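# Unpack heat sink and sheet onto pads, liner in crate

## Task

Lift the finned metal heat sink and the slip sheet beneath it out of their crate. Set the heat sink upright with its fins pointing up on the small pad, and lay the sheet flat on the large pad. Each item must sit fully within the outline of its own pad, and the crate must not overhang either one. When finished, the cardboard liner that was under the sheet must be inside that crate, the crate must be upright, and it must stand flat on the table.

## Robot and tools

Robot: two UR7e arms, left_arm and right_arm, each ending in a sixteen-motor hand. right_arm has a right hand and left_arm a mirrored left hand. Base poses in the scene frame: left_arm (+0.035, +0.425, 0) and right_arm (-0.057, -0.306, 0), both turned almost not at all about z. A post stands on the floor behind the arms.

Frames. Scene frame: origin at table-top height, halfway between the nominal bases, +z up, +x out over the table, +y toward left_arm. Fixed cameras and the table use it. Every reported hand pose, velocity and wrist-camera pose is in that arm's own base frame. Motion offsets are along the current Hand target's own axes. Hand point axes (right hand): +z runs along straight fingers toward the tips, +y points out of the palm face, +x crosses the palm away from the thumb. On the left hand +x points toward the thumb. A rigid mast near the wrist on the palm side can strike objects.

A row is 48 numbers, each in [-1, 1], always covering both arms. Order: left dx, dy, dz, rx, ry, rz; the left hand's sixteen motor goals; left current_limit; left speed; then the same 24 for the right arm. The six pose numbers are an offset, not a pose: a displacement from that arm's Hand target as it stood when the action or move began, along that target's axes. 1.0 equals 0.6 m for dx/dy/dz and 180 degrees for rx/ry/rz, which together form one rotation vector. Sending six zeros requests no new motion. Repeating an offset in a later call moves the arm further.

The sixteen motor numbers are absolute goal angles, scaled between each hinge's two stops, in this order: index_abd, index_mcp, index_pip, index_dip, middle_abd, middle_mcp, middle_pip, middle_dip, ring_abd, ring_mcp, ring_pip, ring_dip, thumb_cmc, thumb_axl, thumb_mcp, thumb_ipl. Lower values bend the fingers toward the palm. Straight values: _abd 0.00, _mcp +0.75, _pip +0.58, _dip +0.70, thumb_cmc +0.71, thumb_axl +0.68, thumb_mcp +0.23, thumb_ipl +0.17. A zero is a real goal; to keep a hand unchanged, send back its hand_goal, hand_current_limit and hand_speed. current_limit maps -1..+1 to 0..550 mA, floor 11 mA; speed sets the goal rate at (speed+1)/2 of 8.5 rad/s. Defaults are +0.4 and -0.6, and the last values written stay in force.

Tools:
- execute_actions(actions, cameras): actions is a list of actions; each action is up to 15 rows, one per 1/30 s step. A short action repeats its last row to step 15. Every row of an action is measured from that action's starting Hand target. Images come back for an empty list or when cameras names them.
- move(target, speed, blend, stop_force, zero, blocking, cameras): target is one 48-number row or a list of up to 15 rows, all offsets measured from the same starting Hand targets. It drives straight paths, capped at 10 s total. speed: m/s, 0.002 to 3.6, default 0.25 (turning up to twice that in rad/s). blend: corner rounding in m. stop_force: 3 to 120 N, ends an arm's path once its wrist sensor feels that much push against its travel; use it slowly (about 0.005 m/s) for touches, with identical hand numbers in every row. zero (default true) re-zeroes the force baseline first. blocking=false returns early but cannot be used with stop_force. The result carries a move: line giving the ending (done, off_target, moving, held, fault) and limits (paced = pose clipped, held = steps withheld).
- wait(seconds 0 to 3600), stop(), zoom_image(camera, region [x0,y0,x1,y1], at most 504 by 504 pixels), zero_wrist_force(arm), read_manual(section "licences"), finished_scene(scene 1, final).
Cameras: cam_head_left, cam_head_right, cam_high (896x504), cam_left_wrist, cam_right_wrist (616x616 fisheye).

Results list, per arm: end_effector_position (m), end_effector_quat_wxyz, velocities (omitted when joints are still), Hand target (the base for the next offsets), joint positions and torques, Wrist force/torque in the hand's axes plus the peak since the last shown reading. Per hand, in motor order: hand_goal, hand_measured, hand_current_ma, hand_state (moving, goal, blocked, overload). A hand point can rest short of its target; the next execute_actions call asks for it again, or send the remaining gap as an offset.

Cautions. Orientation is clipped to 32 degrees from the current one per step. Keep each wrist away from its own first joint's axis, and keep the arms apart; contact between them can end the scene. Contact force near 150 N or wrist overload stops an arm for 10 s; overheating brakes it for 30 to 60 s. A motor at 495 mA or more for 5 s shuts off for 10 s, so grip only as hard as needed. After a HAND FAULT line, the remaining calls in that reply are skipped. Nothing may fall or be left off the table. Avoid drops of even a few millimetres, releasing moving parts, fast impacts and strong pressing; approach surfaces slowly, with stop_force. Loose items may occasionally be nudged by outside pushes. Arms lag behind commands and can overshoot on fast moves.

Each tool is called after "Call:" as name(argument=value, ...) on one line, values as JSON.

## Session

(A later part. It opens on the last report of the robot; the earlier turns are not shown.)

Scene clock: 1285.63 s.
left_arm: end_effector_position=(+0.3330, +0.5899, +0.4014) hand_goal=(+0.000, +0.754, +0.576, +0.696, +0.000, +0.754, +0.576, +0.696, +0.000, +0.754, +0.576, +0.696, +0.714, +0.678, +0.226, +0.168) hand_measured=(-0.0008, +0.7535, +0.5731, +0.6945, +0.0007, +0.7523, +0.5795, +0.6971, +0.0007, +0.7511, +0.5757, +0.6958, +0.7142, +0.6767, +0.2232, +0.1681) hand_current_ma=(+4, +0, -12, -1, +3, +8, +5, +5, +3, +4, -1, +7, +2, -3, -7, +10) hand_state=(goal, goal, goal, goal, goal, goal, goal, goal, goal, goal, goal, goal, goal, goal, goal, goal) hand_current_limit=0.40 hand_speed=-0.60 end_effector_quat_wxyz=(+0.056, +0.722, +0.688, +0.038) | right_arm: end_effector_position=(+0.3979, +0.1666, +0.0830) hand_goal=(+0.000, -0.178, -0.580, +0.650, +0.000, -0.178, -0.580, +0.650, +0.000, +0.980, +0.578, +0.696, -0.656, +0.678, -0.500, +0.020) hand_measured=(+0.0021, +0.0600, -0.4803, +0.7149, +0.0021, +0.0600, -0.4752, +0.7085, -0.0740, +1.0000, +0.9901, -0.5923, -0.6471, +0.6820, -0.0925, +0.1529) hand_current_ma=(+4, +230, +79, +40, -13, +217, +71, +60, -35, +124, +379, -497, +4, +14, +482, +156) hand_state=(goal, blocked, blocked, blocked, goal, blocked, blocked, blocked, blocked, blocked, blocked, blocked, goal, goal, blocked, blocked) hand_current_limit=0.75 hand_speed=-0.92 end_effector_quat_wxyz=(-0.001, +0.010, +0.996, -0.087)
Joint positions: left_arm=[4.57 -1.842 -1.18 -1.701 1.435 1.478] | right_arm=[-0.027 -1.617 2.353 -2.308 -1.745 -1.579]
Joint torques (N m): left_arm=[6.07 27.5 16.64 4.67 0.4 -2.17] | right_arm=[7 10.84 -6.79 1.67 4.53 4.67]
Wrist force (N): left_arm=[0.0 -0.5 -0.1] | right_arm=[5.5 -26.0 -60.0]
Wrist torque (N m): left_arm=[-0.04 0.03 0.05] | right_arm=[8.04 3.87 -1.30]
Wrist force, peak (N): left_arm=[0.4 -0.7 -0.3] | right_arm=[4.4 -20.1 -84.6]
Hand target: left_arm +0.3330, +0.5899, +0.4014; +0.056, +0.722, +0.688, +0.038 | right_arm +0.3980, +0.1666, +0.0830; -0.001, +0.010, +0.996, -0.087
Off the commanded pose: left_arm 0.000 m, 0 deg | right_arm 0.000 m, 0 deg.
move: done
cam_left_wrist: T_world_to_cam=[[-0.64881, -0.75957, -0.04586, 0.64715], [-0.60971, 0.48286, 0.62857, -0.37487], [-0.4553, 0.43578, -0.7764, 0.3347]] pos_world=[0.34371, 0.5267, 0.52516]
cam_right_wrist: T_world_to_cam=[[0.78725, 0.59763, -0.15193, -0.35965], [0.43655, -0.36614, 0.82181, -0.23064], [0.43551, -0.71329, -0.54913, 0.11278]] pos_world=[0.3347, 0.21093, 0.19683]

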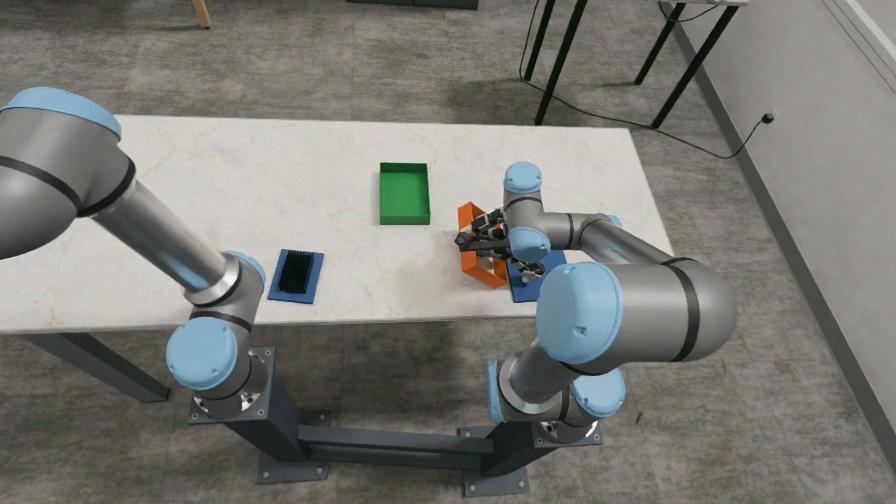

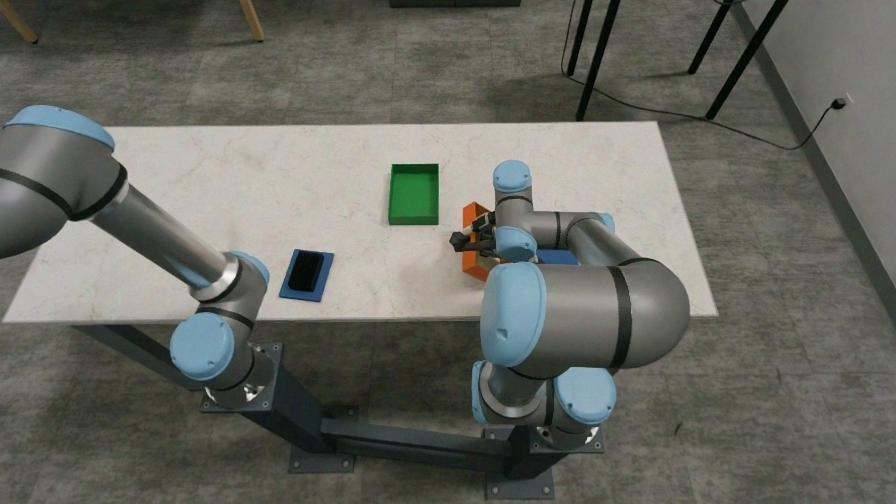

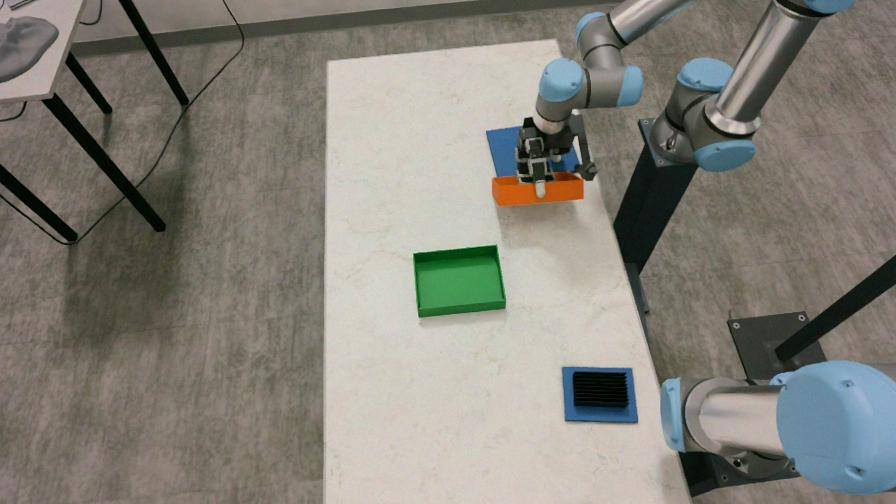

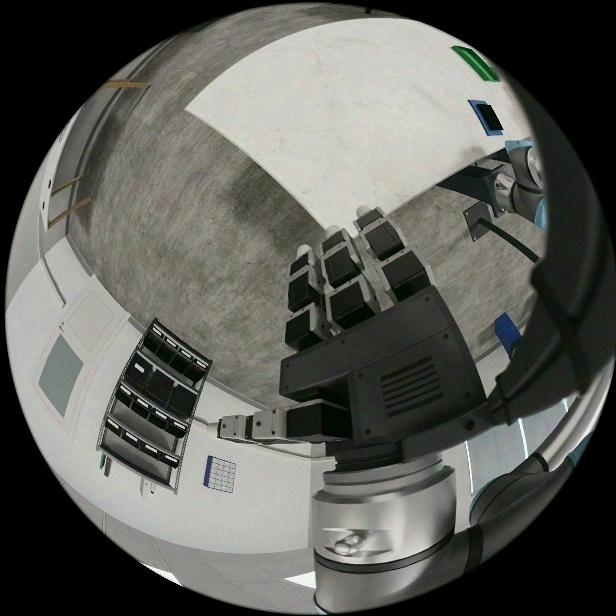

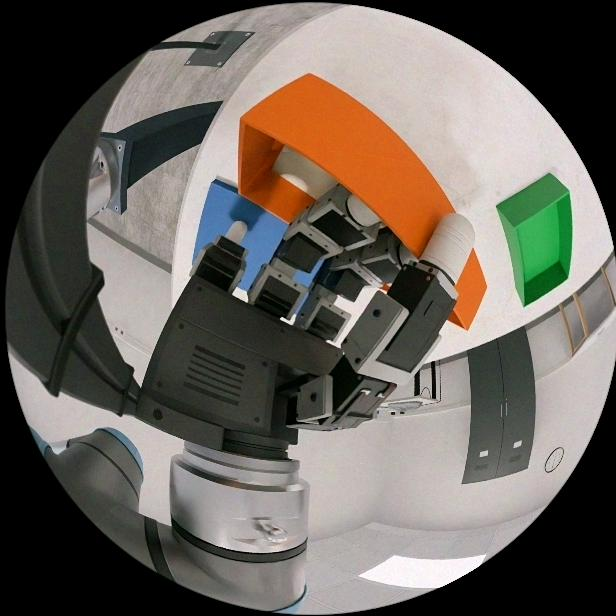

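Call:
move(target=[0,0,0,0,0,0,0,0.754,0.576,0.696,0,0.754,0.576,0.696,0,0.754,0.576,0.696,0.714,0.678,0.226,0.168,0.4,-0.6,0,-0.0203,-0.1149,0,0,0,0,-0.178,-0.58,0.65,0,-0.178,-0.58,0.65,0,0.98,0.577,0.696,-0.657,0.677,-0.5,0.02,0.75,-0.92], speed=0.08, cameras=["cam_right_wrist","cam_high","cam_head_left"])

Call:
zoom_image(camera="cam_right_wrist", region=[170, 60, 540, 360])

Call:
zoom_image(camera="cam_high", region=[470, 110, 640, 260])

Scene clock: 1304.83 s.
left_arm: end_effector_position=(+0.3330, +0.5899, +0.4014) hand_goal=(+0.000, +0.754, +0.576, +0.696, +0.000, +0.754, +0.576, +0.696, +0.000, +0.754, +0.576, +0.696, +0.714, +0.678, +0.226, +0.168) hand_measured=(-0.0008, +0.7535, +0.5744, +0.6958, +0.0007, +0.7535, +0.5782, +0.6958, +0.0007, +0.7523, +0.5757, +0.6958, +0.7142, +0.6788, +0.2242, +0.1681) hand_current_ma=(+10, +0, -14, -10, +6, -1, +10, +8, -1, +4, +5, +3, +3, -6, -5, +9) hand_state=(goal, goal, goal, goal, goal, goal, goal, goal, goal, goal, goal, goal, goal, goal, goal, goal) hand_current_limit=0.40 hand_speed=-0.60 end_effector_quat_wxyz=(+0.056, +0.722, +0.688, +0.038) | right_arm: end_effector_position=(+0.3980, +0.1665, +0.1530) hand_goal=(+0.000, -0.178, -0.580, +0.650, +0.000, -0.178, -0.580, +0.650, +0.000, +0.980, +0.578, +0.696, -0.656, +0.678, -0.500, +0.020) hand_measured=(+0.0007, +0.0709, -0.4624, +0.7124, +0.0007, +0.0600, -0.4470, +0.7085, +0.0051, +0.9621, +0.5795, +0.6805, -0.6484, +0.6820, -0.1083, +0.1586) hand_current_ma=(-10, +229, +95, +40, -9, +214, +109, +65, -2, -13, +5, -27, +1, -3, +461, +163) hand_state=(goal, blocked, blocked, blocked, goal, blocked, blocked, blocked, goal, goal, goal, goal, goal, goal, blocked, blocked) hand_current_limit=0.75 hand_speed=-0.92 end_effector_quat_wxyz=(-0.001, +0.010, +0.996, -0.087)
Joint positions: left_arm=[4.57 -1.842 -1.18 -1.701 1.435 1.478] | right_arm=[-0.028 -1.744 2.242 -2.07 -1.745 -1.579]
Joint torques (N m): left_arm=[6.54 26.02 16 4.6 0.38 -2.07] | right_arm=[-7.9 -14.49 -14.94 -0.44 -0.03 -1.15]
Wrist force (N): left_arm=[0.3 -0.6 -0.2] | right_arm=[0.0 0.5 2.2]
Wrist torque (N m): left_arm=[-0.05 -0.02 0.08] | right_arm=[0.23 -0.01 0.02]
Wrist force, peak (N): left_arm=[0.0 -0.8 -0.2] | right_arm=[6.0 -26.3 -59.8]
Hand target: left_arm +0.3330, +0.5899, +0.4014; +0.056, +0.722, +0.688, +0.038 | right_arm +0.3980, +0.1665, +0.1530; -0.001, +0.010, +0.996, -0.087
Off the commanded pose: left_arm 0.000 m, 0 deg | right_arm 0.000 m, 0 deg.
move: done
cam_right_wrist: T_world_to_cam=[[0.78728, 0.59757, -0.15197, -0.34908], [0.43657, -0.36617, 0.82178, -0.28821], [0.43543, -0.71332, -0.54916, 0.15121]] pos_world=[0.3348, 0.21093, 0.26683]
Images, in order (width x height): cam_head_left 896x504, cam_high 896x504, cam_right_wrist 616x616.

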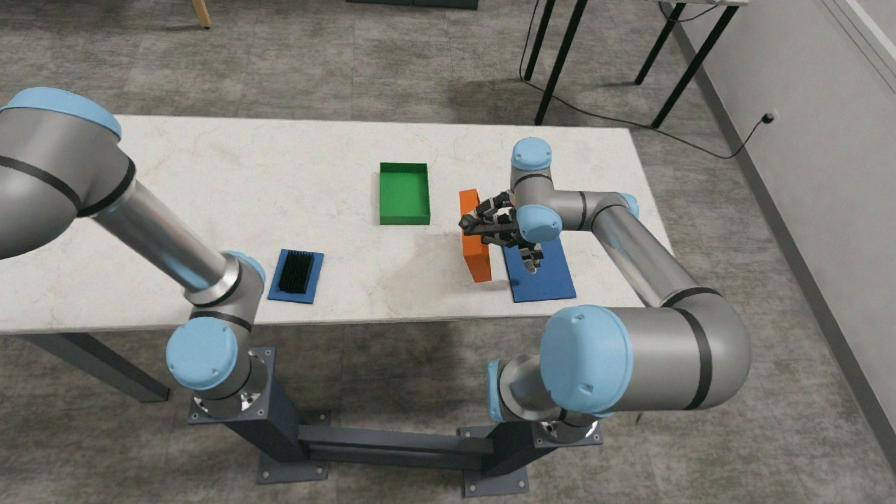

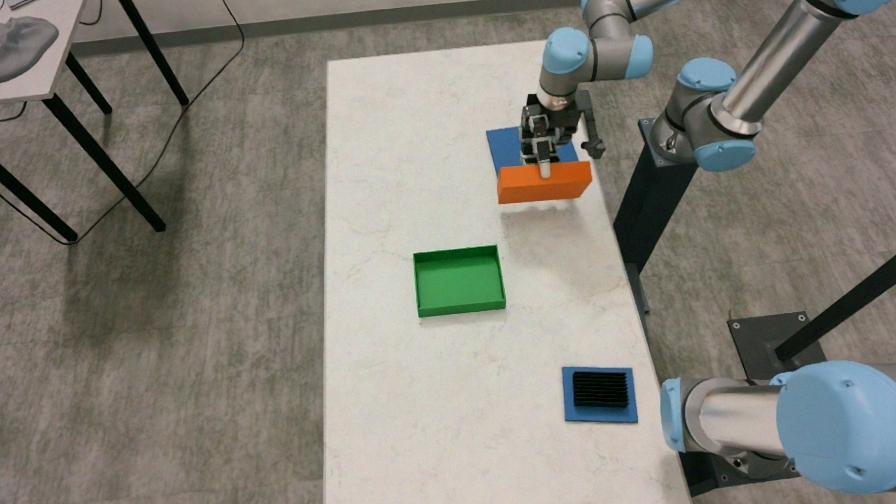

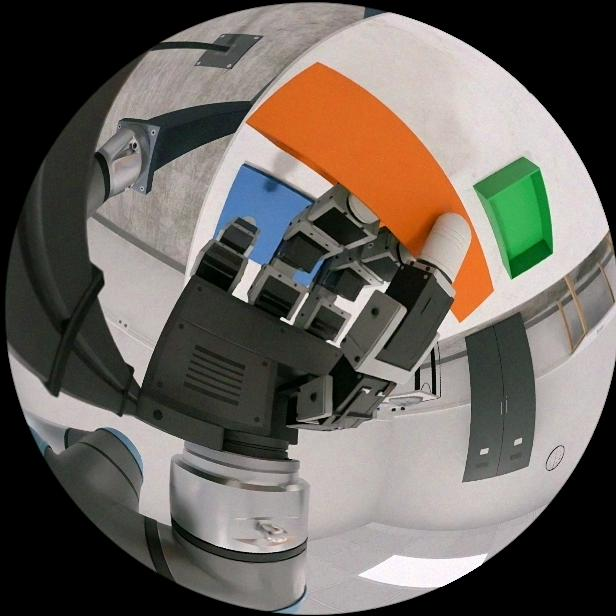

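Scaled by 1.362 from the camera's image (finer frame: 880x880).

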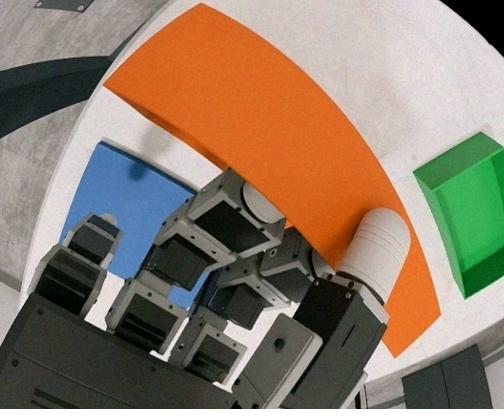

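Scaled by 2.965 from the camera's image (finer frame: 1280x720).

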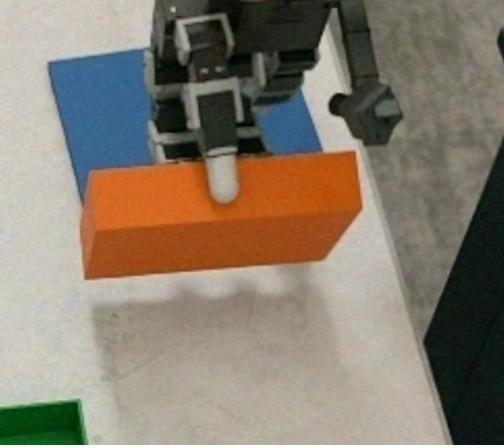

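Call:
move(target=[[0,0,0,0,0,0,0,0.754,0.576,0.696,0,0.754,0.576,0.696,0,0.754,0.576,0.696,0.714,0.678,0.226,0.168,0.4,-0.6,0,0,0,0,0,0,0,-0.178,-0.58,0.65,0,-0.178,-0.58,0.65,0,0.98,0.577,-0.92,-0.657,0.677,-0.5,0.02,0.75,-0.8],[0,0,0,0,0,0,0,0.754,0.576,0.696,0,0.754,0.576,0.696,0,0.754,0.576,0.696,0.714,0.678,0.226,0.168,0.4,-0.6,0,0,0,0,0,0,0,-0.178,-0.58,0.65,0,-0.178,-0.58,0.65,0,0.98,-0.92,-0.92,-0.657,0.677,-0.5,0.02,0.75,-0.8]], speed=0.08)

Call:
wait(seconds=2, cameras=["cam_right_wrist","cam_head_left","cam_head_right"])

Call:
zoom_image(camera="cam_right_wrist", region=[170, 60, 540, 360])

Call:
zoom_image(camera="cam_head_left", region=[430, 160, 600, 310])

Scene clock: 1335.67 s.
left_arm: end_effector_position=(+0.3330, +0.5899, +0.4014) hand_goal=(+0.000, +0.754, +0.576, +0.696, +0.000, +0.754, +0.576, +0.696, +0.000, +0.754, +0.576, +0.696, +0.714, +0.678, +0.226, +0.168) hand_measured=(-0.0008, +0.7535, +0.5731, +0.6958, -0.0008, +0.7535, +0.5782, +0.6971, -0.0008, +0.7523, +0.5744, +0.6958, +0.7142, +0.6767, +0.2232, +0.1691) hand_current_ma=(+3, -4, -15, +1, +9, -3, +5, +4, +7, +5, +7, +3, +3, +1, -9, +3) hand_state=(goal, goal, goal, goal, goal, goal, goal, goal, goal, goal, goal, goal, goal, goal, goal, goal) hand_current_limit=0.40 hand_speed=-0.60 end_effector_quat_wxyz=(+0.056, +0.722, +0.688, +0.038) | right_arm: end_effector_position=(+0.3980, +0.1665, +0.1530) hand_goal=(+0.000, -0.178, -0.580, +0.650, +0.000, -0.178, -0.580, +0.650, +0.000, +0.980, -0.920, -0.920, -0.656, +0.678, -0.500, +0.020) hand_measured=(+0.0007, +0.0709, -0.4624, +0.7124, +0.0007, +0.0600, -0.4470, +0.7098, +0.0065, +0.9621, -0.7998, -0.9019, -0.6484, +0.6820, -0.1083, +0.1576) hand_current_ma=(-4, +230, +93, +43, -4, +206, +108, +42, -4, -16, +93, +5, +6, +7, +467, +164) hand_state=(goal, blocked, blocked, blocked, goal, blocked, blocked, blocked, goal, goal, blocked, goal, goal, goal, blocked, blocked) hand_current_limit=0.75 hand_speed=-0.80 end_effector_quat_wxyz=(-0.001, +0.010, +0.996, -0.087)
Joint positions: left_arm=[4.57 -1.842 -1.18 -1.701 1.435 1.478] | right_arm=[-0.028 -1.744 2.242 -2.07 -1.745 -1.579]
Joint torques (N m): left_arm=[6.11 26.53 16.66 4.42 0.37 -2.19] | right_arm=[-6.46 -15.34 -17.49 -0.61 0.8 2.65]
Wrist force (N): left_arm=[0.3 -0.5 -0.3] | right_arm=[-0.1 0.4 1.7]
Wrist torque (N m): left_arm=[-0.02 -0.02 0.08] | right_arm=[0.28 0.01 0.01]
Wrist force, peak (N): left_arm=[0.4 -0.6 -0.4] | right_arm=[-0.2 0.5 2.6]
Hand target: left_arm +0.3330, +0.5899, +0.4014; +0.056, +0.722, +0.688, +0.038 | right_arm +0.3980, +0.1665, +0.1530; -0.001, +0.010, +0.996, -0.087
Off the commanded pose: left_arm 0.000 m, 0 deg | right_arm 0.000 m, 0 deg.
move: done

Scene clock: 1337.67 s.
left_arm: end_effector_position=(+0.3330, +0.5899, +0.4014) hand_goal=(+0.000, +0.754, +0.576, +0.696, +0.000, +0.754, +0.576, +0.696, +0.000, +0.754, +0.576, +0.696, +0.714, +0.678, +0.226, +0.168) hand_measured=(-0.0008, +0.7523, +0.5731, +0.6958, +0.0007, +0.7535, +0.5770, +0.6971, +0.0007, +0.7523, +0.5757, +0.6971, +0.7154, +0.6777, +0.2222, +0.1681) hand_current_ma=(+4, -1, -10, -7, +5, +5, +8, +6, +1, +3, +3, +1, +2, -6, -4, +12) hand_state=(goal, goal, goal, goal, goal, goal, goal, goal, goal, goal, goal, goal, goal, goal, goal, goal) hand_current_limit=0.40 hand_speed=-0.60 end_effector_quat_wxyz=(+0.056, +0.722, +0.688, +0.038) | right_arm: end_effector_position=(+0.3980, +0.1665, +0.1530) hand_goal=(+0.000, -0.178, -0.580, +0.650, +0.000, -0.178, -0.580, +0.650, +0.000, +0.980, -0.920, -0.920, -0.656, +0.678, -0.500, +0.020) hand_measured=(+0.0007, +0.0697, -0.4624, +0.7124, -0.0008, +0.0600, -0.4470, +0.7085, +0.0065, +0.9621, -0.7998, -0.9032, -0.6471, +0.6830, -0.1083, +0.1576) hand_current_ma=(-7, +231, +91, +45, +1, +206, +97, +55, -1, -12, +112, +4, +4, +5, +469, +163) hand_state=(goal, blocked, blocked, blocked, goal, blocked, blocked, blocked, goal, goal, blocked, goal, goal, goal, blocked, blocked) hand_current_limit=0.75 hand_speed=-0.80 end_effector_quat_wxyz=(-0.001, +0.010, +0.996, -0.087)
Joint positions: left_arm=[4.57 -1.842 -1.18 -1.701 1.435 1.478] | right_arm=[-0.028 -1.744 2.242 -2.07 -1.745 -1.579]
Joint torques (N m): left_arm=[5.83 26.89 16.49 4.43 0.33 -2.17] | right_arm=[-6.3 -15.34 -18.8 -0.53 0.7 2.6]
Wrist force (N): left_arm=[0.3 -0.5 -0.2] | right_arm=[0.1 0.5 2.4]
Wrist torque (N m): left_arm=[-0.03 -0.01 0.08] | right_arm=[0.23 -0.02 0.02]
Wrist force, peak (N): left_arm=[0.3 -0.7 -0.3] | right_arm=[-0.1 0.4 2.5]
Hand target: left_arm +0.3330, +0.5899, +0.4014; +0.056, +0.722, +0.688, +0.038 | right_arm +0.3980, +0.1665, +0.1530; -0.001, +0.010, +0.996, -0.087
Off the commanded pose: left_arm 0.000 m, 0 deg | right_arm 0.000 m, 0 deg.
wait: 2.00 s; at rest by 0.17 s
cam_right_wrist: T_world_to_cam=[[0.78728, 0.59757, -0.15197, -0.34908], [0.43657, -0.36617, 0.82178, -0.28821], [0.43543, -0.71332, -0.54916, 0.15121]] pos_world=[0.3348, 0.21093, 0.26683]
Images, in order (width x height): cam_head_left 896x504, cam_head_right 896x504, cam_right_wrist 616x616.

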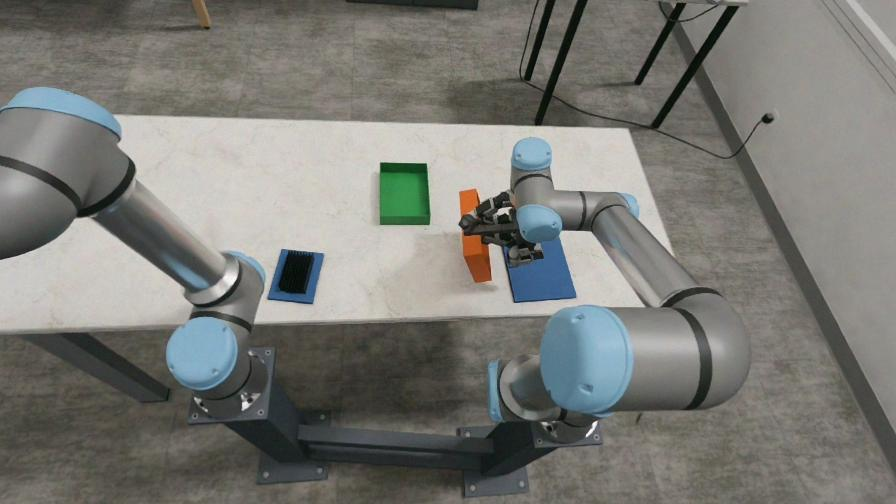

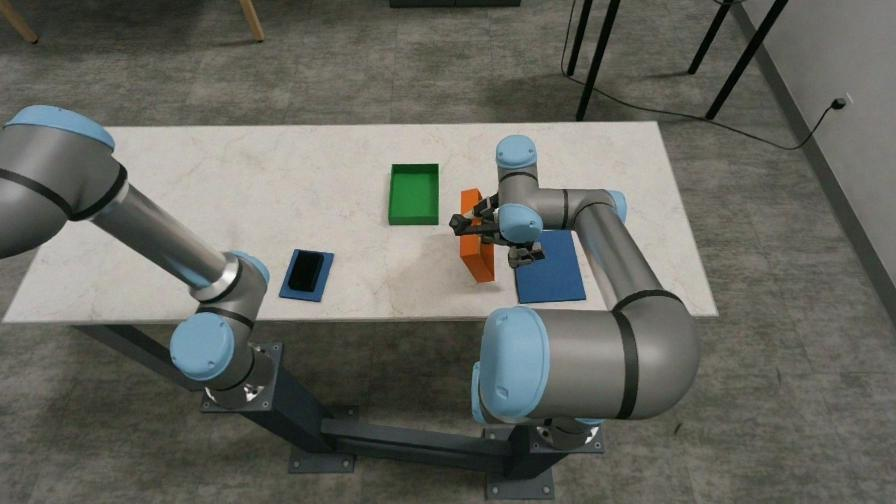

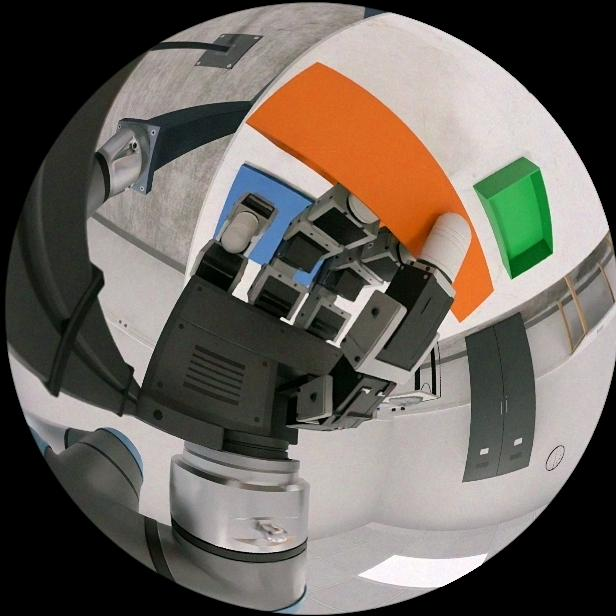

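Scaled by 1.362 from the camera's image (finer frame: 880x880).

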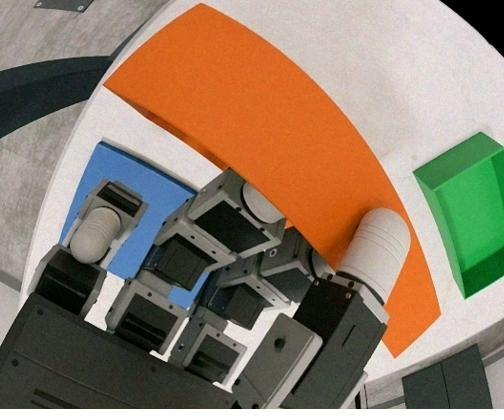

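Scaled by 2.965 from the camera's image (finer frame: 1280x720).

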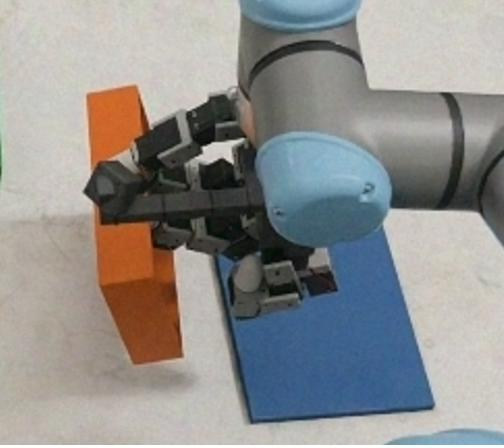

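Call:
move(target=[0,0,0,0,0,0,0,0.754,0.576,0.696,0,0.754,0.576,0.696,0,0.754,0.576,0.696,0.714,0.678,0.226,0.168,0.4,-0.6,0,0.0070,0.0394,0,0,0,0,-0.178,-0.58,0.65,0,-0.178,-0.58,0.65,0,0.98,-0.8,-0.92,-0.657,0.677,-0.5,0.02,0.75,-0.8], speed=0.015, stop_force=3, cameras=["cam_right_wrist","cam_head_left","cam_head_right"])

Call:
zoom_image(camera="cam_head_left", region=[430, 160, 600, 310])

Call:
zoom_image(camera="cam_head_right", region=[430, 160, 600, 310])

Scene clock: 1410.00 s.
left_arm: end_effector_position=(+0.3330, +0.5899, +0.4014) hand_goal=(+0.000, +0.754, +0.576, +0.696, +0.000, +0.754, +0.576, +0.696, +0.000, +0.754, +0.576, +0.696, +0.714, +0.678, +0.226, +0.168) hand_measured=(-0.0008, +0.7535, +0.5731, +0.6958, +0.0007, +0.7535, +0.5782, +0.6958, -0.0008, +0.7523, +0.5744, +0.6945, +0.7142, +0.6777, +0.2242, +0.1672) hand_current_ma=(+0, -8, -11, -6, +3, -4, +4, +10, -2, +7, +7, +2, -2, -1, -7, +4) hand_state=(goal, goal, goal, goal, goal, goal, goal, goal, goal, goal, goal, goal, goal, goal, goal, goal) hand_current_limit=0.40 hand_speed=-0.60 end_effector_quat_wxyz=(+0.056, +0.722, +0.688, +0.038) | right_arm: end_effector_position=(+0.3980, +0.1665, +0.1290) hand_goal=(+0.000, -0.178, -0.580, +0.650, +0.000, -0.178, -0.580, +0.650, +0.000, +0.980, -0.800, -0.920, -0.656, +0.678, -0.500, +0.020) hand_measured=(+0.0007, +0.0697, -0.4624, +0.7124, +0.0007, +0.0600, -0.4470, +0.7085, +0.0065, +0.9621, -0.7934, -0.9044, -0.6471, +0.6820, -0.1083, +0.1586) hand_current_ma=(-3, +243, +100, +44, -21, +212, +112, +49, +5, -12, +7, -6, -7, -4, +468, +160) hand_state=(goal, blocked, blocked, blocked, goal, blocked, blocked, blocked, goal, goal, goal, goal, goal, goal, blocked, blocked) hand_current_limit=0.75 hand_speed=-0.80 end_effector_quat_wxyz=(-0.001, +0.010, +0.996, -0.087)
Joint positions: left_arm=[4.57 -1.842 -1.18 -1.701 1.435 1.478] | right_arm=[-0.027 -1.706 2.283 -2.149 -1.745 -1.579]
Joint torques (N m): left_arm=[6.28 27.09 16.97 4.31 0.15 -2.17] | right_arm=[6.5 -23.18 -29.44 -0.64 0.12 2.68]
Wrist force (N): left_arm=[0.3 -0.5 -0.2] | right_arm=[-0.2 0.3 2.2]
Wrist torque (N m): left_arm=[-0.03 -0.02 0.08] | right_arm=[0.23 0.03 -0.01]
Wrist force, peak (N): left_arm=[0.5 -0.6 -0.3] | right_arm=[-0.1 0.6 2.6]
Hand target: left_arm +0.3330, +0.5899, +0.4014; +0.056, +0.722, +0.688, +0.038 | right_arm +0.3980, +0.1665, +0.1290; -0.001, +0.010, +0.996, -0.087
Off the commanded pose: left_arm 0.000 m, 0 deg | right_arm 0.000 m, 0 deg.
move: done
cam_right_wrist: T_world_to_cam=[[0.78728, 0.59757, -0.15197, -0.35265], [0.43657, -0.36617, 0.82178, -0.26844], [0.43543, -0.71332, -0.54916, 0.13808]] pos_world=[0.3347, 0.21093, 0.24283]
Images, in order (width x height): cam_head_left 896x504, cam_head_right 896x504, cam_right_wrist 616x616.

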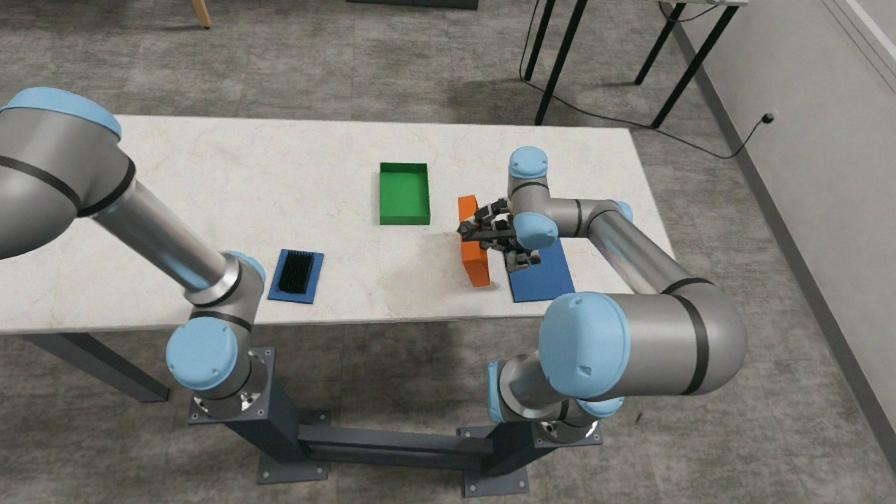

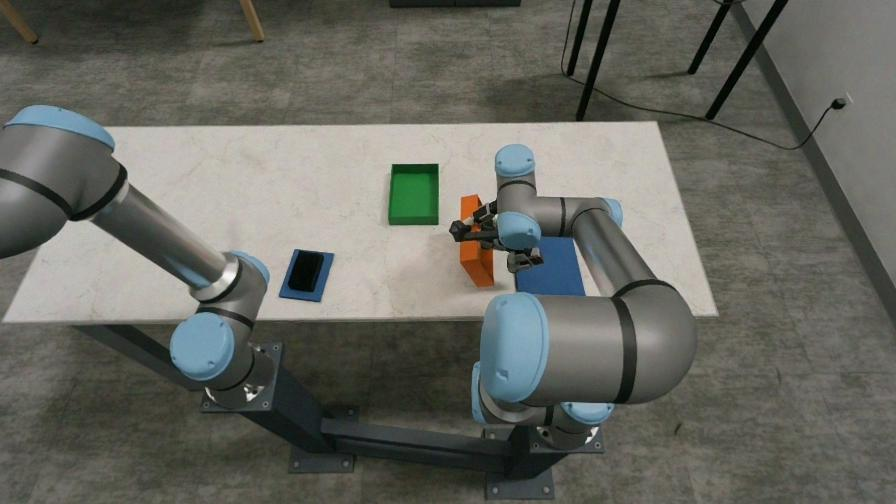

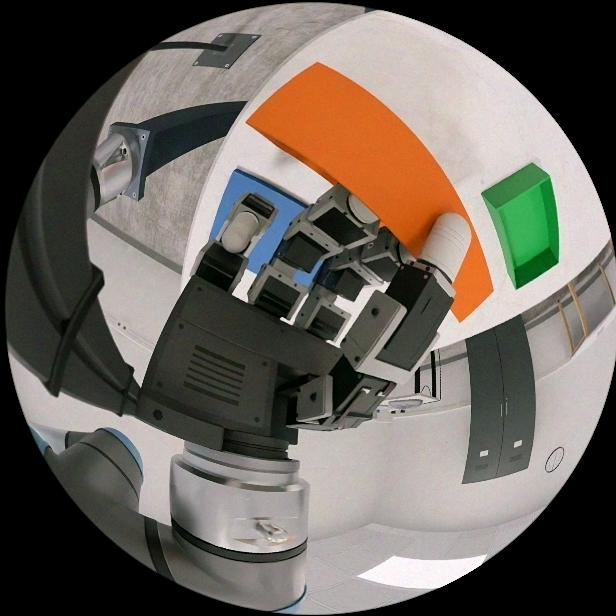

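Scaled by 2.965 from the camera's image (finer frame: 1280x720).

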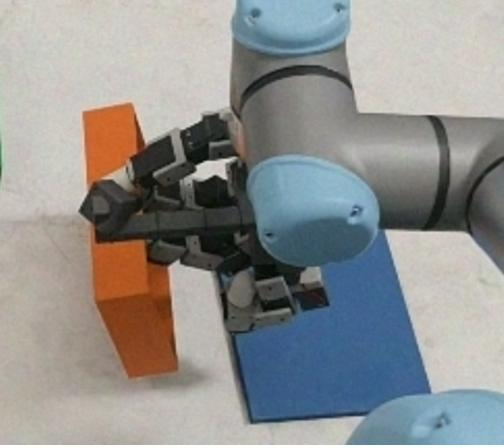

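Scaled by 2.965 from the camera's image (finer frame: 1280x720).

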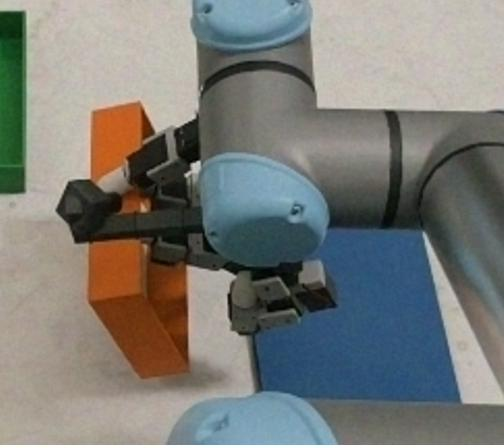

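Call:
move(target=[0,0,0,0,0,0,0,0.754,0.576,0.696,0,0.754,0.576,0.696,0,0.754,0.576,0.696,0.714,0.678,0.226,0.168,0.4,-0.6,0,0.0029,0.0164,0,0,0,0,-0.178,-0.58,0.65,0,-0.178,-0.58,0.65,0,0.98,-0.8,-0.92,-0.657,0.677,-0.5,0.02,0.75,-0.8], speed=0.01, stop_force=3, cameras=["cam_head_left"])

Call:
zoom_image(camera="cam_head_left", region=[430, 180, 530, 300])

Scene clock: 1416.53 s.
left_arm: end_effector_position=(+0.3330, +0.5899, +0.4014) hand_goal=(+0.000, +0.754, +0.576, +0.696, +0.000, +0.754, +0.576, +0.696, +0.000, +0.754, +0.576, +0.696, +0.714, +0.678, +0.226, +0.168) hand_measured=(+0.0007, +0.7523, +0.5731, +0.6958, +0.0007, +0.7523, +0.5770, +0.6958, -0.0008, +0.7535, +0.5757, +0.6958, +0.7142, +0.6777, +0.2232, +0.1681) hand_current_ma=(+2, -4, -16, -9, +8, +0, +7, +3, +6, +11, +3, +5, +5, +3, -8, +8) hand_state=(goal, goal, goal, goal, goal, goal, goal, goal, goal, goal, goal, goal, goal, goal, goal, goal) hand_current_limit=0.40 hand_speed=-0.60 end_effector_quat_wxyz=(+0.056, +0.722, +0.688, +0.038) | right_arm: end_effector_position=(+0.3980, +0.1666, +0.1190) hand_goal=(+0.000, -0.178, -0.580, +0.650, +0.000, -0.178, -0.580, +0.650, +0.000, +0.980, -0.800, -0.920, -0.656, +0.678, -0.500, +0.020) hand_measured=(+0.0007, +0.0697, -0.4624, +0.7124, +0.0007, +0.0600, -0.4470, +0.7085, +0.0065, +0.9621, -0.7934, -0.9044, -0.6484, +0.6830, -0.1093, +0.1576) hand_current_ma=(-13, +226, +99, +49, +0, +208, +108, +48, +0, -13, +3, -3, -1, +3, +461, +164) hand_state=(goal, blocked, blocked, blocked, goal, blocked, blocked, blocked, goal, goal, goal, goal, goal, goal, blocked, blocked) hand_current_limit=0.75 hand_speed=-0.80 end_effector_quat_wxyz=(-0.001, +0.010, +0.996, -0.087)
Joint positions: left_arm=[4.57 -1.842 -1.18 -1.701 1.435 1.478] | right_arm=[-0.027 -1.689 2.299 -2.182 -1.745 -1.579]
Joint torques (N m): left_arm=[5.56 27.9 17.18 4.33 0.33 -2.04] | right_arm=[5.53 -23.75 -29.15 -0.64 -0.33 2.87]
Wrist force (N): left_arm=[0.2 -0.4 -0.3] | right_arm=[-0.3 0.6 2.5]
Wrist torque (N m): left_arm=[-0.01 -0.01 0.07] | right_arm=[0.24 0.03 -0.01]
Wrist force, peak (N): left_arm=[0.6 -0.6 -0.1] | right_arm=[0.2 0.7 2.6]
Hand target: left_arm +0.3330, +0.5899, +0.4014; +0.056, +0.722, +0.688, +0.038 | right_arm +0.3980, +0.1666, +0.1190; -0.001, +0.010, +0.996, -0.087
Off the commanded pose: left_arm 0.000 m, 0 deg | right_arm 0.000 m, 0 deg.
move: done

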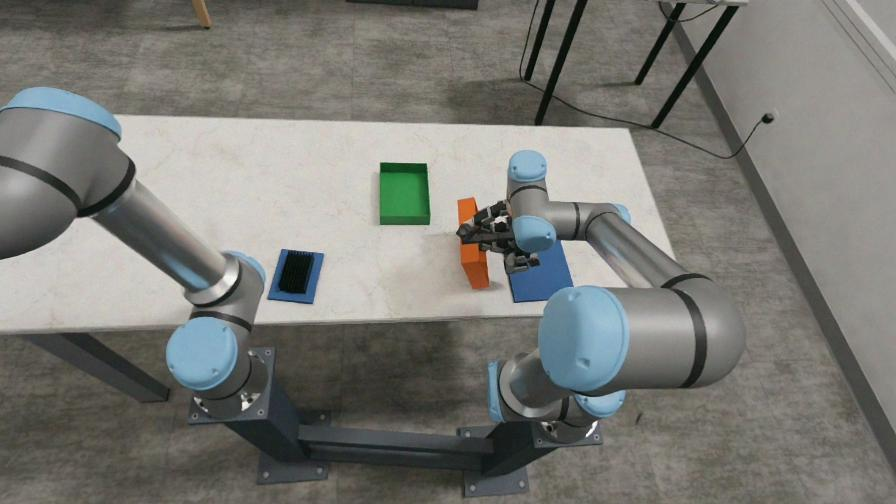

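Scaled by 4.200 from the camera's image (finer frame: 1280x720).

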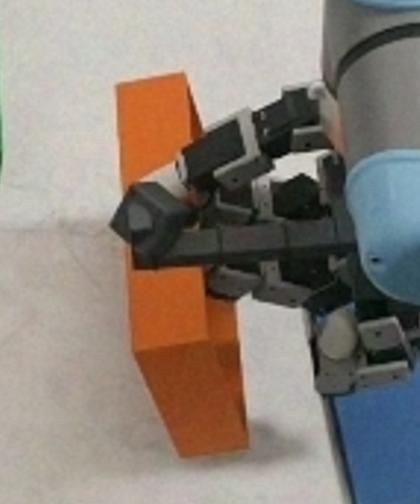

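Call:
move(target=[0,0,0,0,0,0,0,0.754,0.576,0.696,0,0.754,0.576,0.696,0,0.754,0.576,0.696,0.714,0.678,0.226,0.168,0.4,-0.6,0,0.0029,0.0164,0,0,0,0,-0.178,-0.58,0.65,0,-0.178,-0.58,0.65,0,0.98,-0.8,-0.92,-0.657,0.677,-0.5,0.02,0.75,-0.8], speed=0.006, stop_force=3, cameras=["cam_head_left","cam_right_wrist"])

Call:
zoom_image(camera="cam_head_left", region=[430, 180, 530, 300])

Scene clock: 1424.03 s.
left_arm: end_effector_position=(+0.3330, +0.5899, +0.4014) hand_goal=(+0.000, +0.754, +0.576, +0.696, +0.000, +0.754, +0.576, +0.696, +0.000, +0.754, +0.576, +0.696, +0.714, +0.678, +0.226, +0.168) hand_measured=(-0.0008, +0.7547, +0.5731, +0.6958, -0.0008, +0.7535, +0.5782, +0.6958, +0.0007, +0.7535, +0.5757, +0.6958, +0.7142, +0.6767, +0.2232, +0.1672) hand_current_ma=(+7, -5, -14, -4, +11, -3, +6, +9, +4, +9, -2, +7, +3, -2, -5, +9) hand_state=(goal, goal, goal, goal, goal, goal, goal, goal, goal, goal, goal, goal, goal, goal, goal, goal) hand_current_limit=0.40 hand_speed=-0.60 end_effector_quat_wxyz=(+0.056, +0.722, +0.688, +0.038) | right_arm: end_effector_position=(+0.3980, +0.1666, +0.1090) hand_goal=(+0.000, -0.178, -0.580, +0.650, +0.000, -0.178, -0.580, +0.650, +0.000, +0.980, -0.800, -0.920, -0.656, +0.678, -0.500, +0.020) hand_measured=(+0.0007, +0.0685, -0.4624, +0.7034, +0.0007, +0.0600, -0.4457, +0.7085, +0.0051, +0.9621, -0.7934, -0.9044, -0.6484, +0.6820, -0.1083, +0.1576) hand_current_ma=(-3, +228, +101, +41, -5, +214, +106, +59, +5, -8, +8, +11, -8, -5, +467, +172) hand_state=(goal, blocked, blocked, blocked, goal, blocked, blocked, blocked, goal, goal, goal, goal, goal, goal, blocked, blocked) hand_current_limit=0.75 hand_speed=-0.80 end_effector_quat_wxyz=(-0.001, +0.010, +0.996, -0.087)
Joint positions: left_arm=[4.57 -1.842 -1.18 -1.701 1.435 1.478] | right_arm=[-0.027 -1.67 2.315 -2.216 -1.745 -1.579]
Joint torques (N m): left_arm=[5.98 26.72 16.26 4.17 0.29 -2.28] | right_arm=[5.12 -20.12 -25.66 -0.43 -0.74 3.03]
Wrist force (N): left_arm=[0.3 -0.4 -0.3] | right_arm=[-0.3 0.6 1.7]
Wrist torque (N m): left_arm=[-0.02 -0.02 0.08] | right_arm=[0.25 0.01 0.01]
Wrist force, peak (N): left_arm=[0.5 -0.6 -0.4] | right_arm=[-0.2 0.6 2.6]
Hand target: left_arm +0.3330, +0.5899, +0.4014; +0.056, +0.722, +0.688, +0.038 | right_arm +0.3980, +0.1666, +0.1090; -0.001, +0.010, +0.996, -0.087
Off the commanded pose: left_arm 0.000 m, 0 deg | right_arm 0.000 m, 0 deg.
move: done
cam_right_wrist: T_world_to_cam=[[0.78723, 0.59762, -0.15204, -0.35568], [0.43668, -0.36617, 0.82173, -0.25195], [0.4354, -0.71328, -0.54923, 0.12706]] pos_world=[0.3347, 0.21093, 0.22273]

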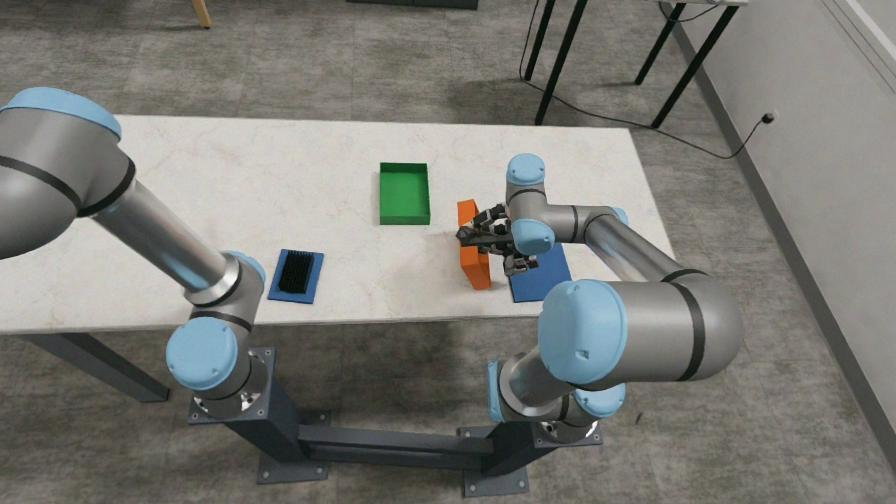

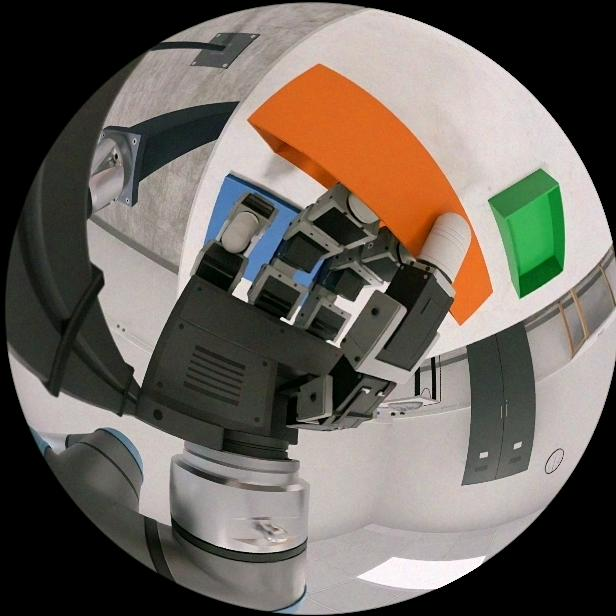

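Scaled by 4.200 from the camera's image (finer frame: 1280x720).

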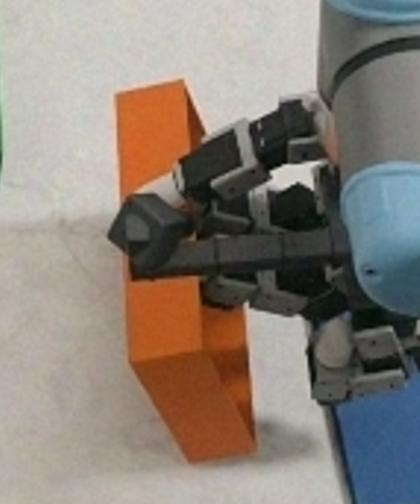

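Call:
move(target=[[0,0,0,0,0,0,0,0.754,0.576,0.696,0,0.754,0.576,0.696,0,0.754,0.576,0.696,0.714,0.678,0.226,0.168,0.4,-0.6,0,-0.0263,0.0077,-0.05,0,0,0,-0.178,-0.58,0.65,0,-0.178,-0.58,0.65,0,0.98,-0.8,-0.92,-0.657,0.677,-0.5,0.02,0.75,-0.8],[0,0,0,0,0,0,0,0.754,0.576,0.696,0,0.754,0.576,0.696,0,0.754,0.576,0.696,0.714,0.678,0.226,0.168,0.4,-0.6,0,-0.0513,0.0192,-0.1,0,0,0,-0.178,-0.58,0.65,0,-0.178,-0.58,0.65,0,0.98,-0.8,-0.92,-0.657,0.677,-0.5,0.02,0.75,-0.8]], speed=0.05, blend=[0.01,0], cameras=["cam_head_left","cam_right_wrist","cam_high"])

Call:
zoom_image(camera="cam_head_left", region=[430, 180, 530, 300])

Call:
zoom_image(camera="cam_high", region=[470, 90, 640, 240])

Scene clock: 1461.50 s.
left_arm: end_effector_position=(+0.3330, +0.5899, +0.4014) hand_goal=(+0.000, +0.754, +0.576, +0.696, +0.000, +0.754, +0.576, +0.696, +0.000, +0.754, +0.576, +0.696, +0.714, +0.678, +0.226, +0.168) hand_measured=(+0.0007, +0.7535, +0.5731, +0.6971, +0.0021, +0.7523, +0.5782, +0.6971, +0.0007, +0.7523, +0.5770, +0.6958, +0.7142, +0.6767, +0.2242, +0.1681) hand_current_ma=(+1, -3, -14, -4, +11, +1, +10, +4, +3, +3, +1, +1, +5, -5, -6, +7) hand_state=(goal, goal, goal, goal, goal, goal, goal, goal, goal, goal, goal, goal, goal, goal, goal, goal) hand_current_limit=0.40 hand_speed=-0.60 end_effector_quat_wxyz=(+0.056, +0.722, +0.688, +0.038) | right_arm: end_effector_position=(+0.3973, +0.1343, +0.1029) hand_goal=(+0.000, -0.178, -0.580, +0.650, +0.000, -0.178, -0.580, +0.650, +0.000, +0.980, -0.800, -0.920, -0.656, +0.678, -0.500, +0.020) hand_measured=(+0.0007, +0.0697, -0.4675, +0.6983, +0.0007, +0.0588, -0.4470, +0.7085, +0.0051, +0.9621, -0.7934, -0.9044, -0.6471, +0.6820, -0.1113, +0.1576) hand_current_ma=(-9, +234, +94, +32, -8, +199, +93, +55, +0, -16, +2, +5, -1, -5, +465, +154) hand_state=(goal, blocked, blocked, blocked, goal, blocked, blocked, blocked, goal, goal, goal, goal, goal, goal, blocked, blocked) hand_current_limit=0.75 hand_speed=-0.80 end_effector_quat_wxyz=(+0.000, +0.010, +0.997, +0.070) end_effector_velocity=(+0.000, +0.001, +0.000) end_effector_angular_velocity=(-0.004, +0.001, -0.001)
Joint positions: left_arm=[4.57 -1.842 -1.18 -1.701 1.435 1.478] | right_arm=[-0.316 -1.671 2.405 -2.264 -1.437 -1.87]
Joint velocities: left_arm=[within noise] | right_arm=[0.005 0 0 -0.001 -0.004 0.007]
Joint torques (N m): left_arm=[6.18 26.67 16.6 4.31 0.21 -2.17] | right_arm=[5.03 -18.87 -24.53 -0.36 -1.05 2.6]
Wrist force (N): left_arm=[0.3 -0.5 -0.4] | right_arm=[0.2 -0.6 2.1]
Wrist torque (N m): left_arm=[-0.02 -0.02 0.07] | right_arm=[0.05 -0.01 0.02]
Wrist force, peak (N): left_arm=[0.4 -0.7 -0.2] | right_arm=[0.0 -0.5 2.5]
Hand target: left_arm +0.3330, +0.5899, +0.4014; +0.056, +0.722, +0.688, +0.038 | right_arm +0.3974, +0.1343, +0.1030; +0.001, +0.010, +0.998, +0.070
Off the commanded pose: left_arm 0.000 m, 0 deg | right_arm 0.000 m, 0 deg.
move: done
cam_right_wrist: T_world_to_cam=[[0.78758, 0.61459, 0.04472, -0.35943], [0.43218, -0.60264, 0.67085, -0.20942], [0.43925, -0.50902, -0.74024, 0.09171]] pos_world=[0.3333, 0.14138, 0.22445]
Images, in order (width x height): cam_head_left 896x504, cam_high 896x504, cam_right_wrist 616x616.

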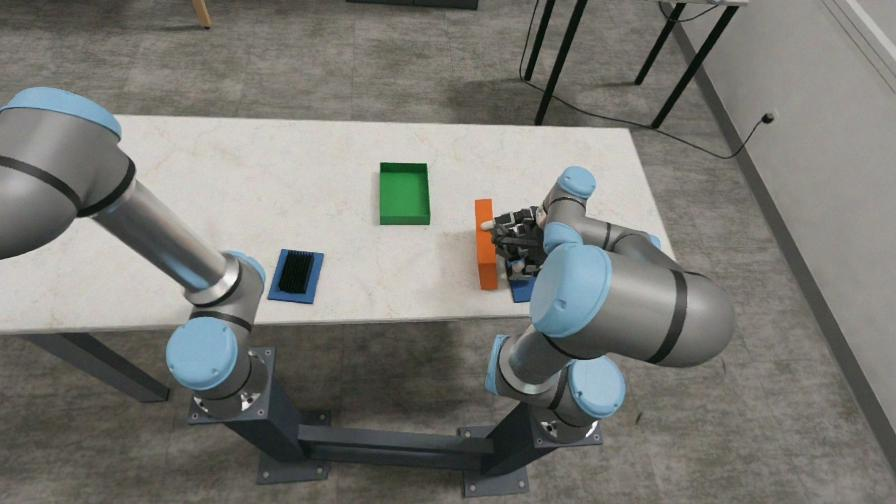

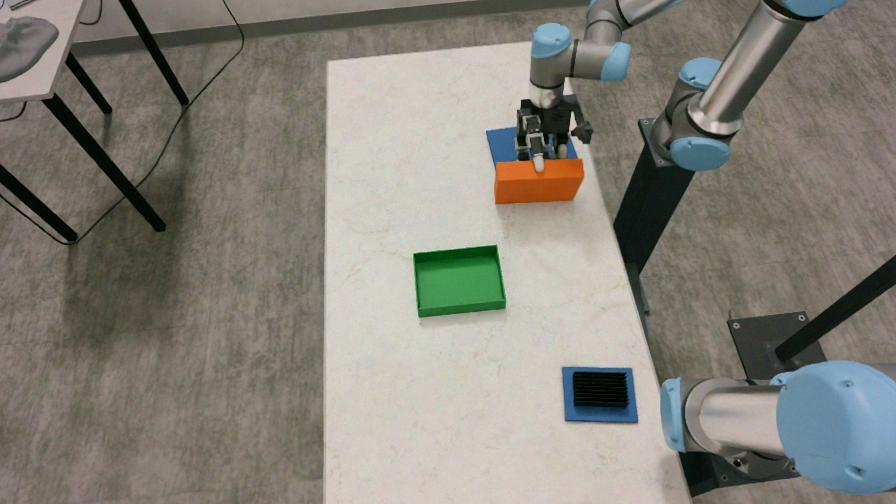

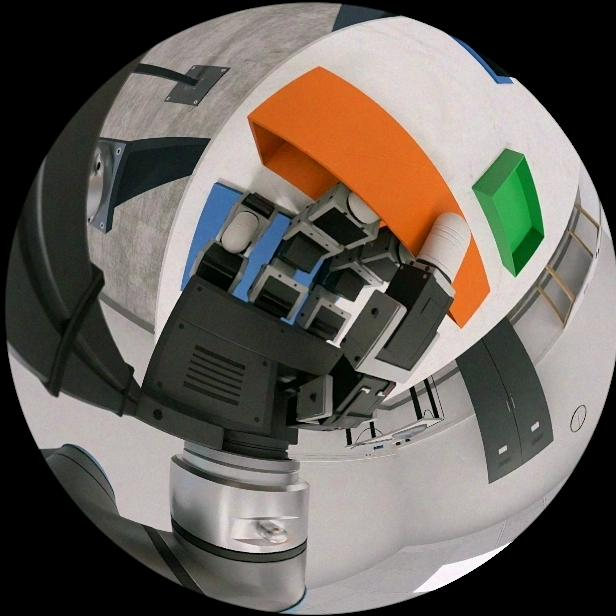

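Scaled by 4.200 from the camera's image (finer frame: 1280x720).

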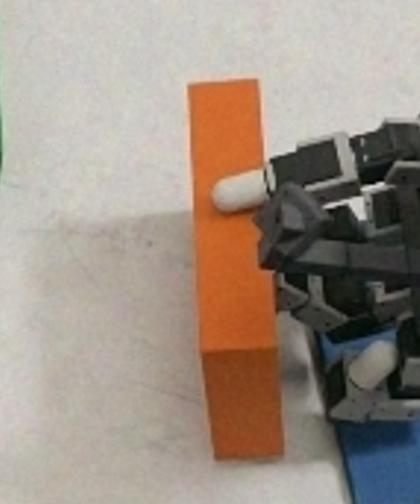

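Scaled by 2.965 from the camera's image (finer frame: 1280x720).

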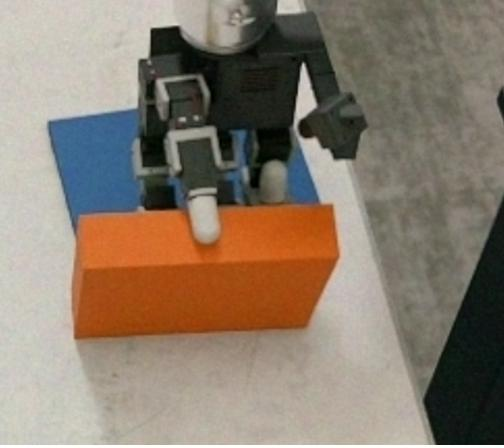

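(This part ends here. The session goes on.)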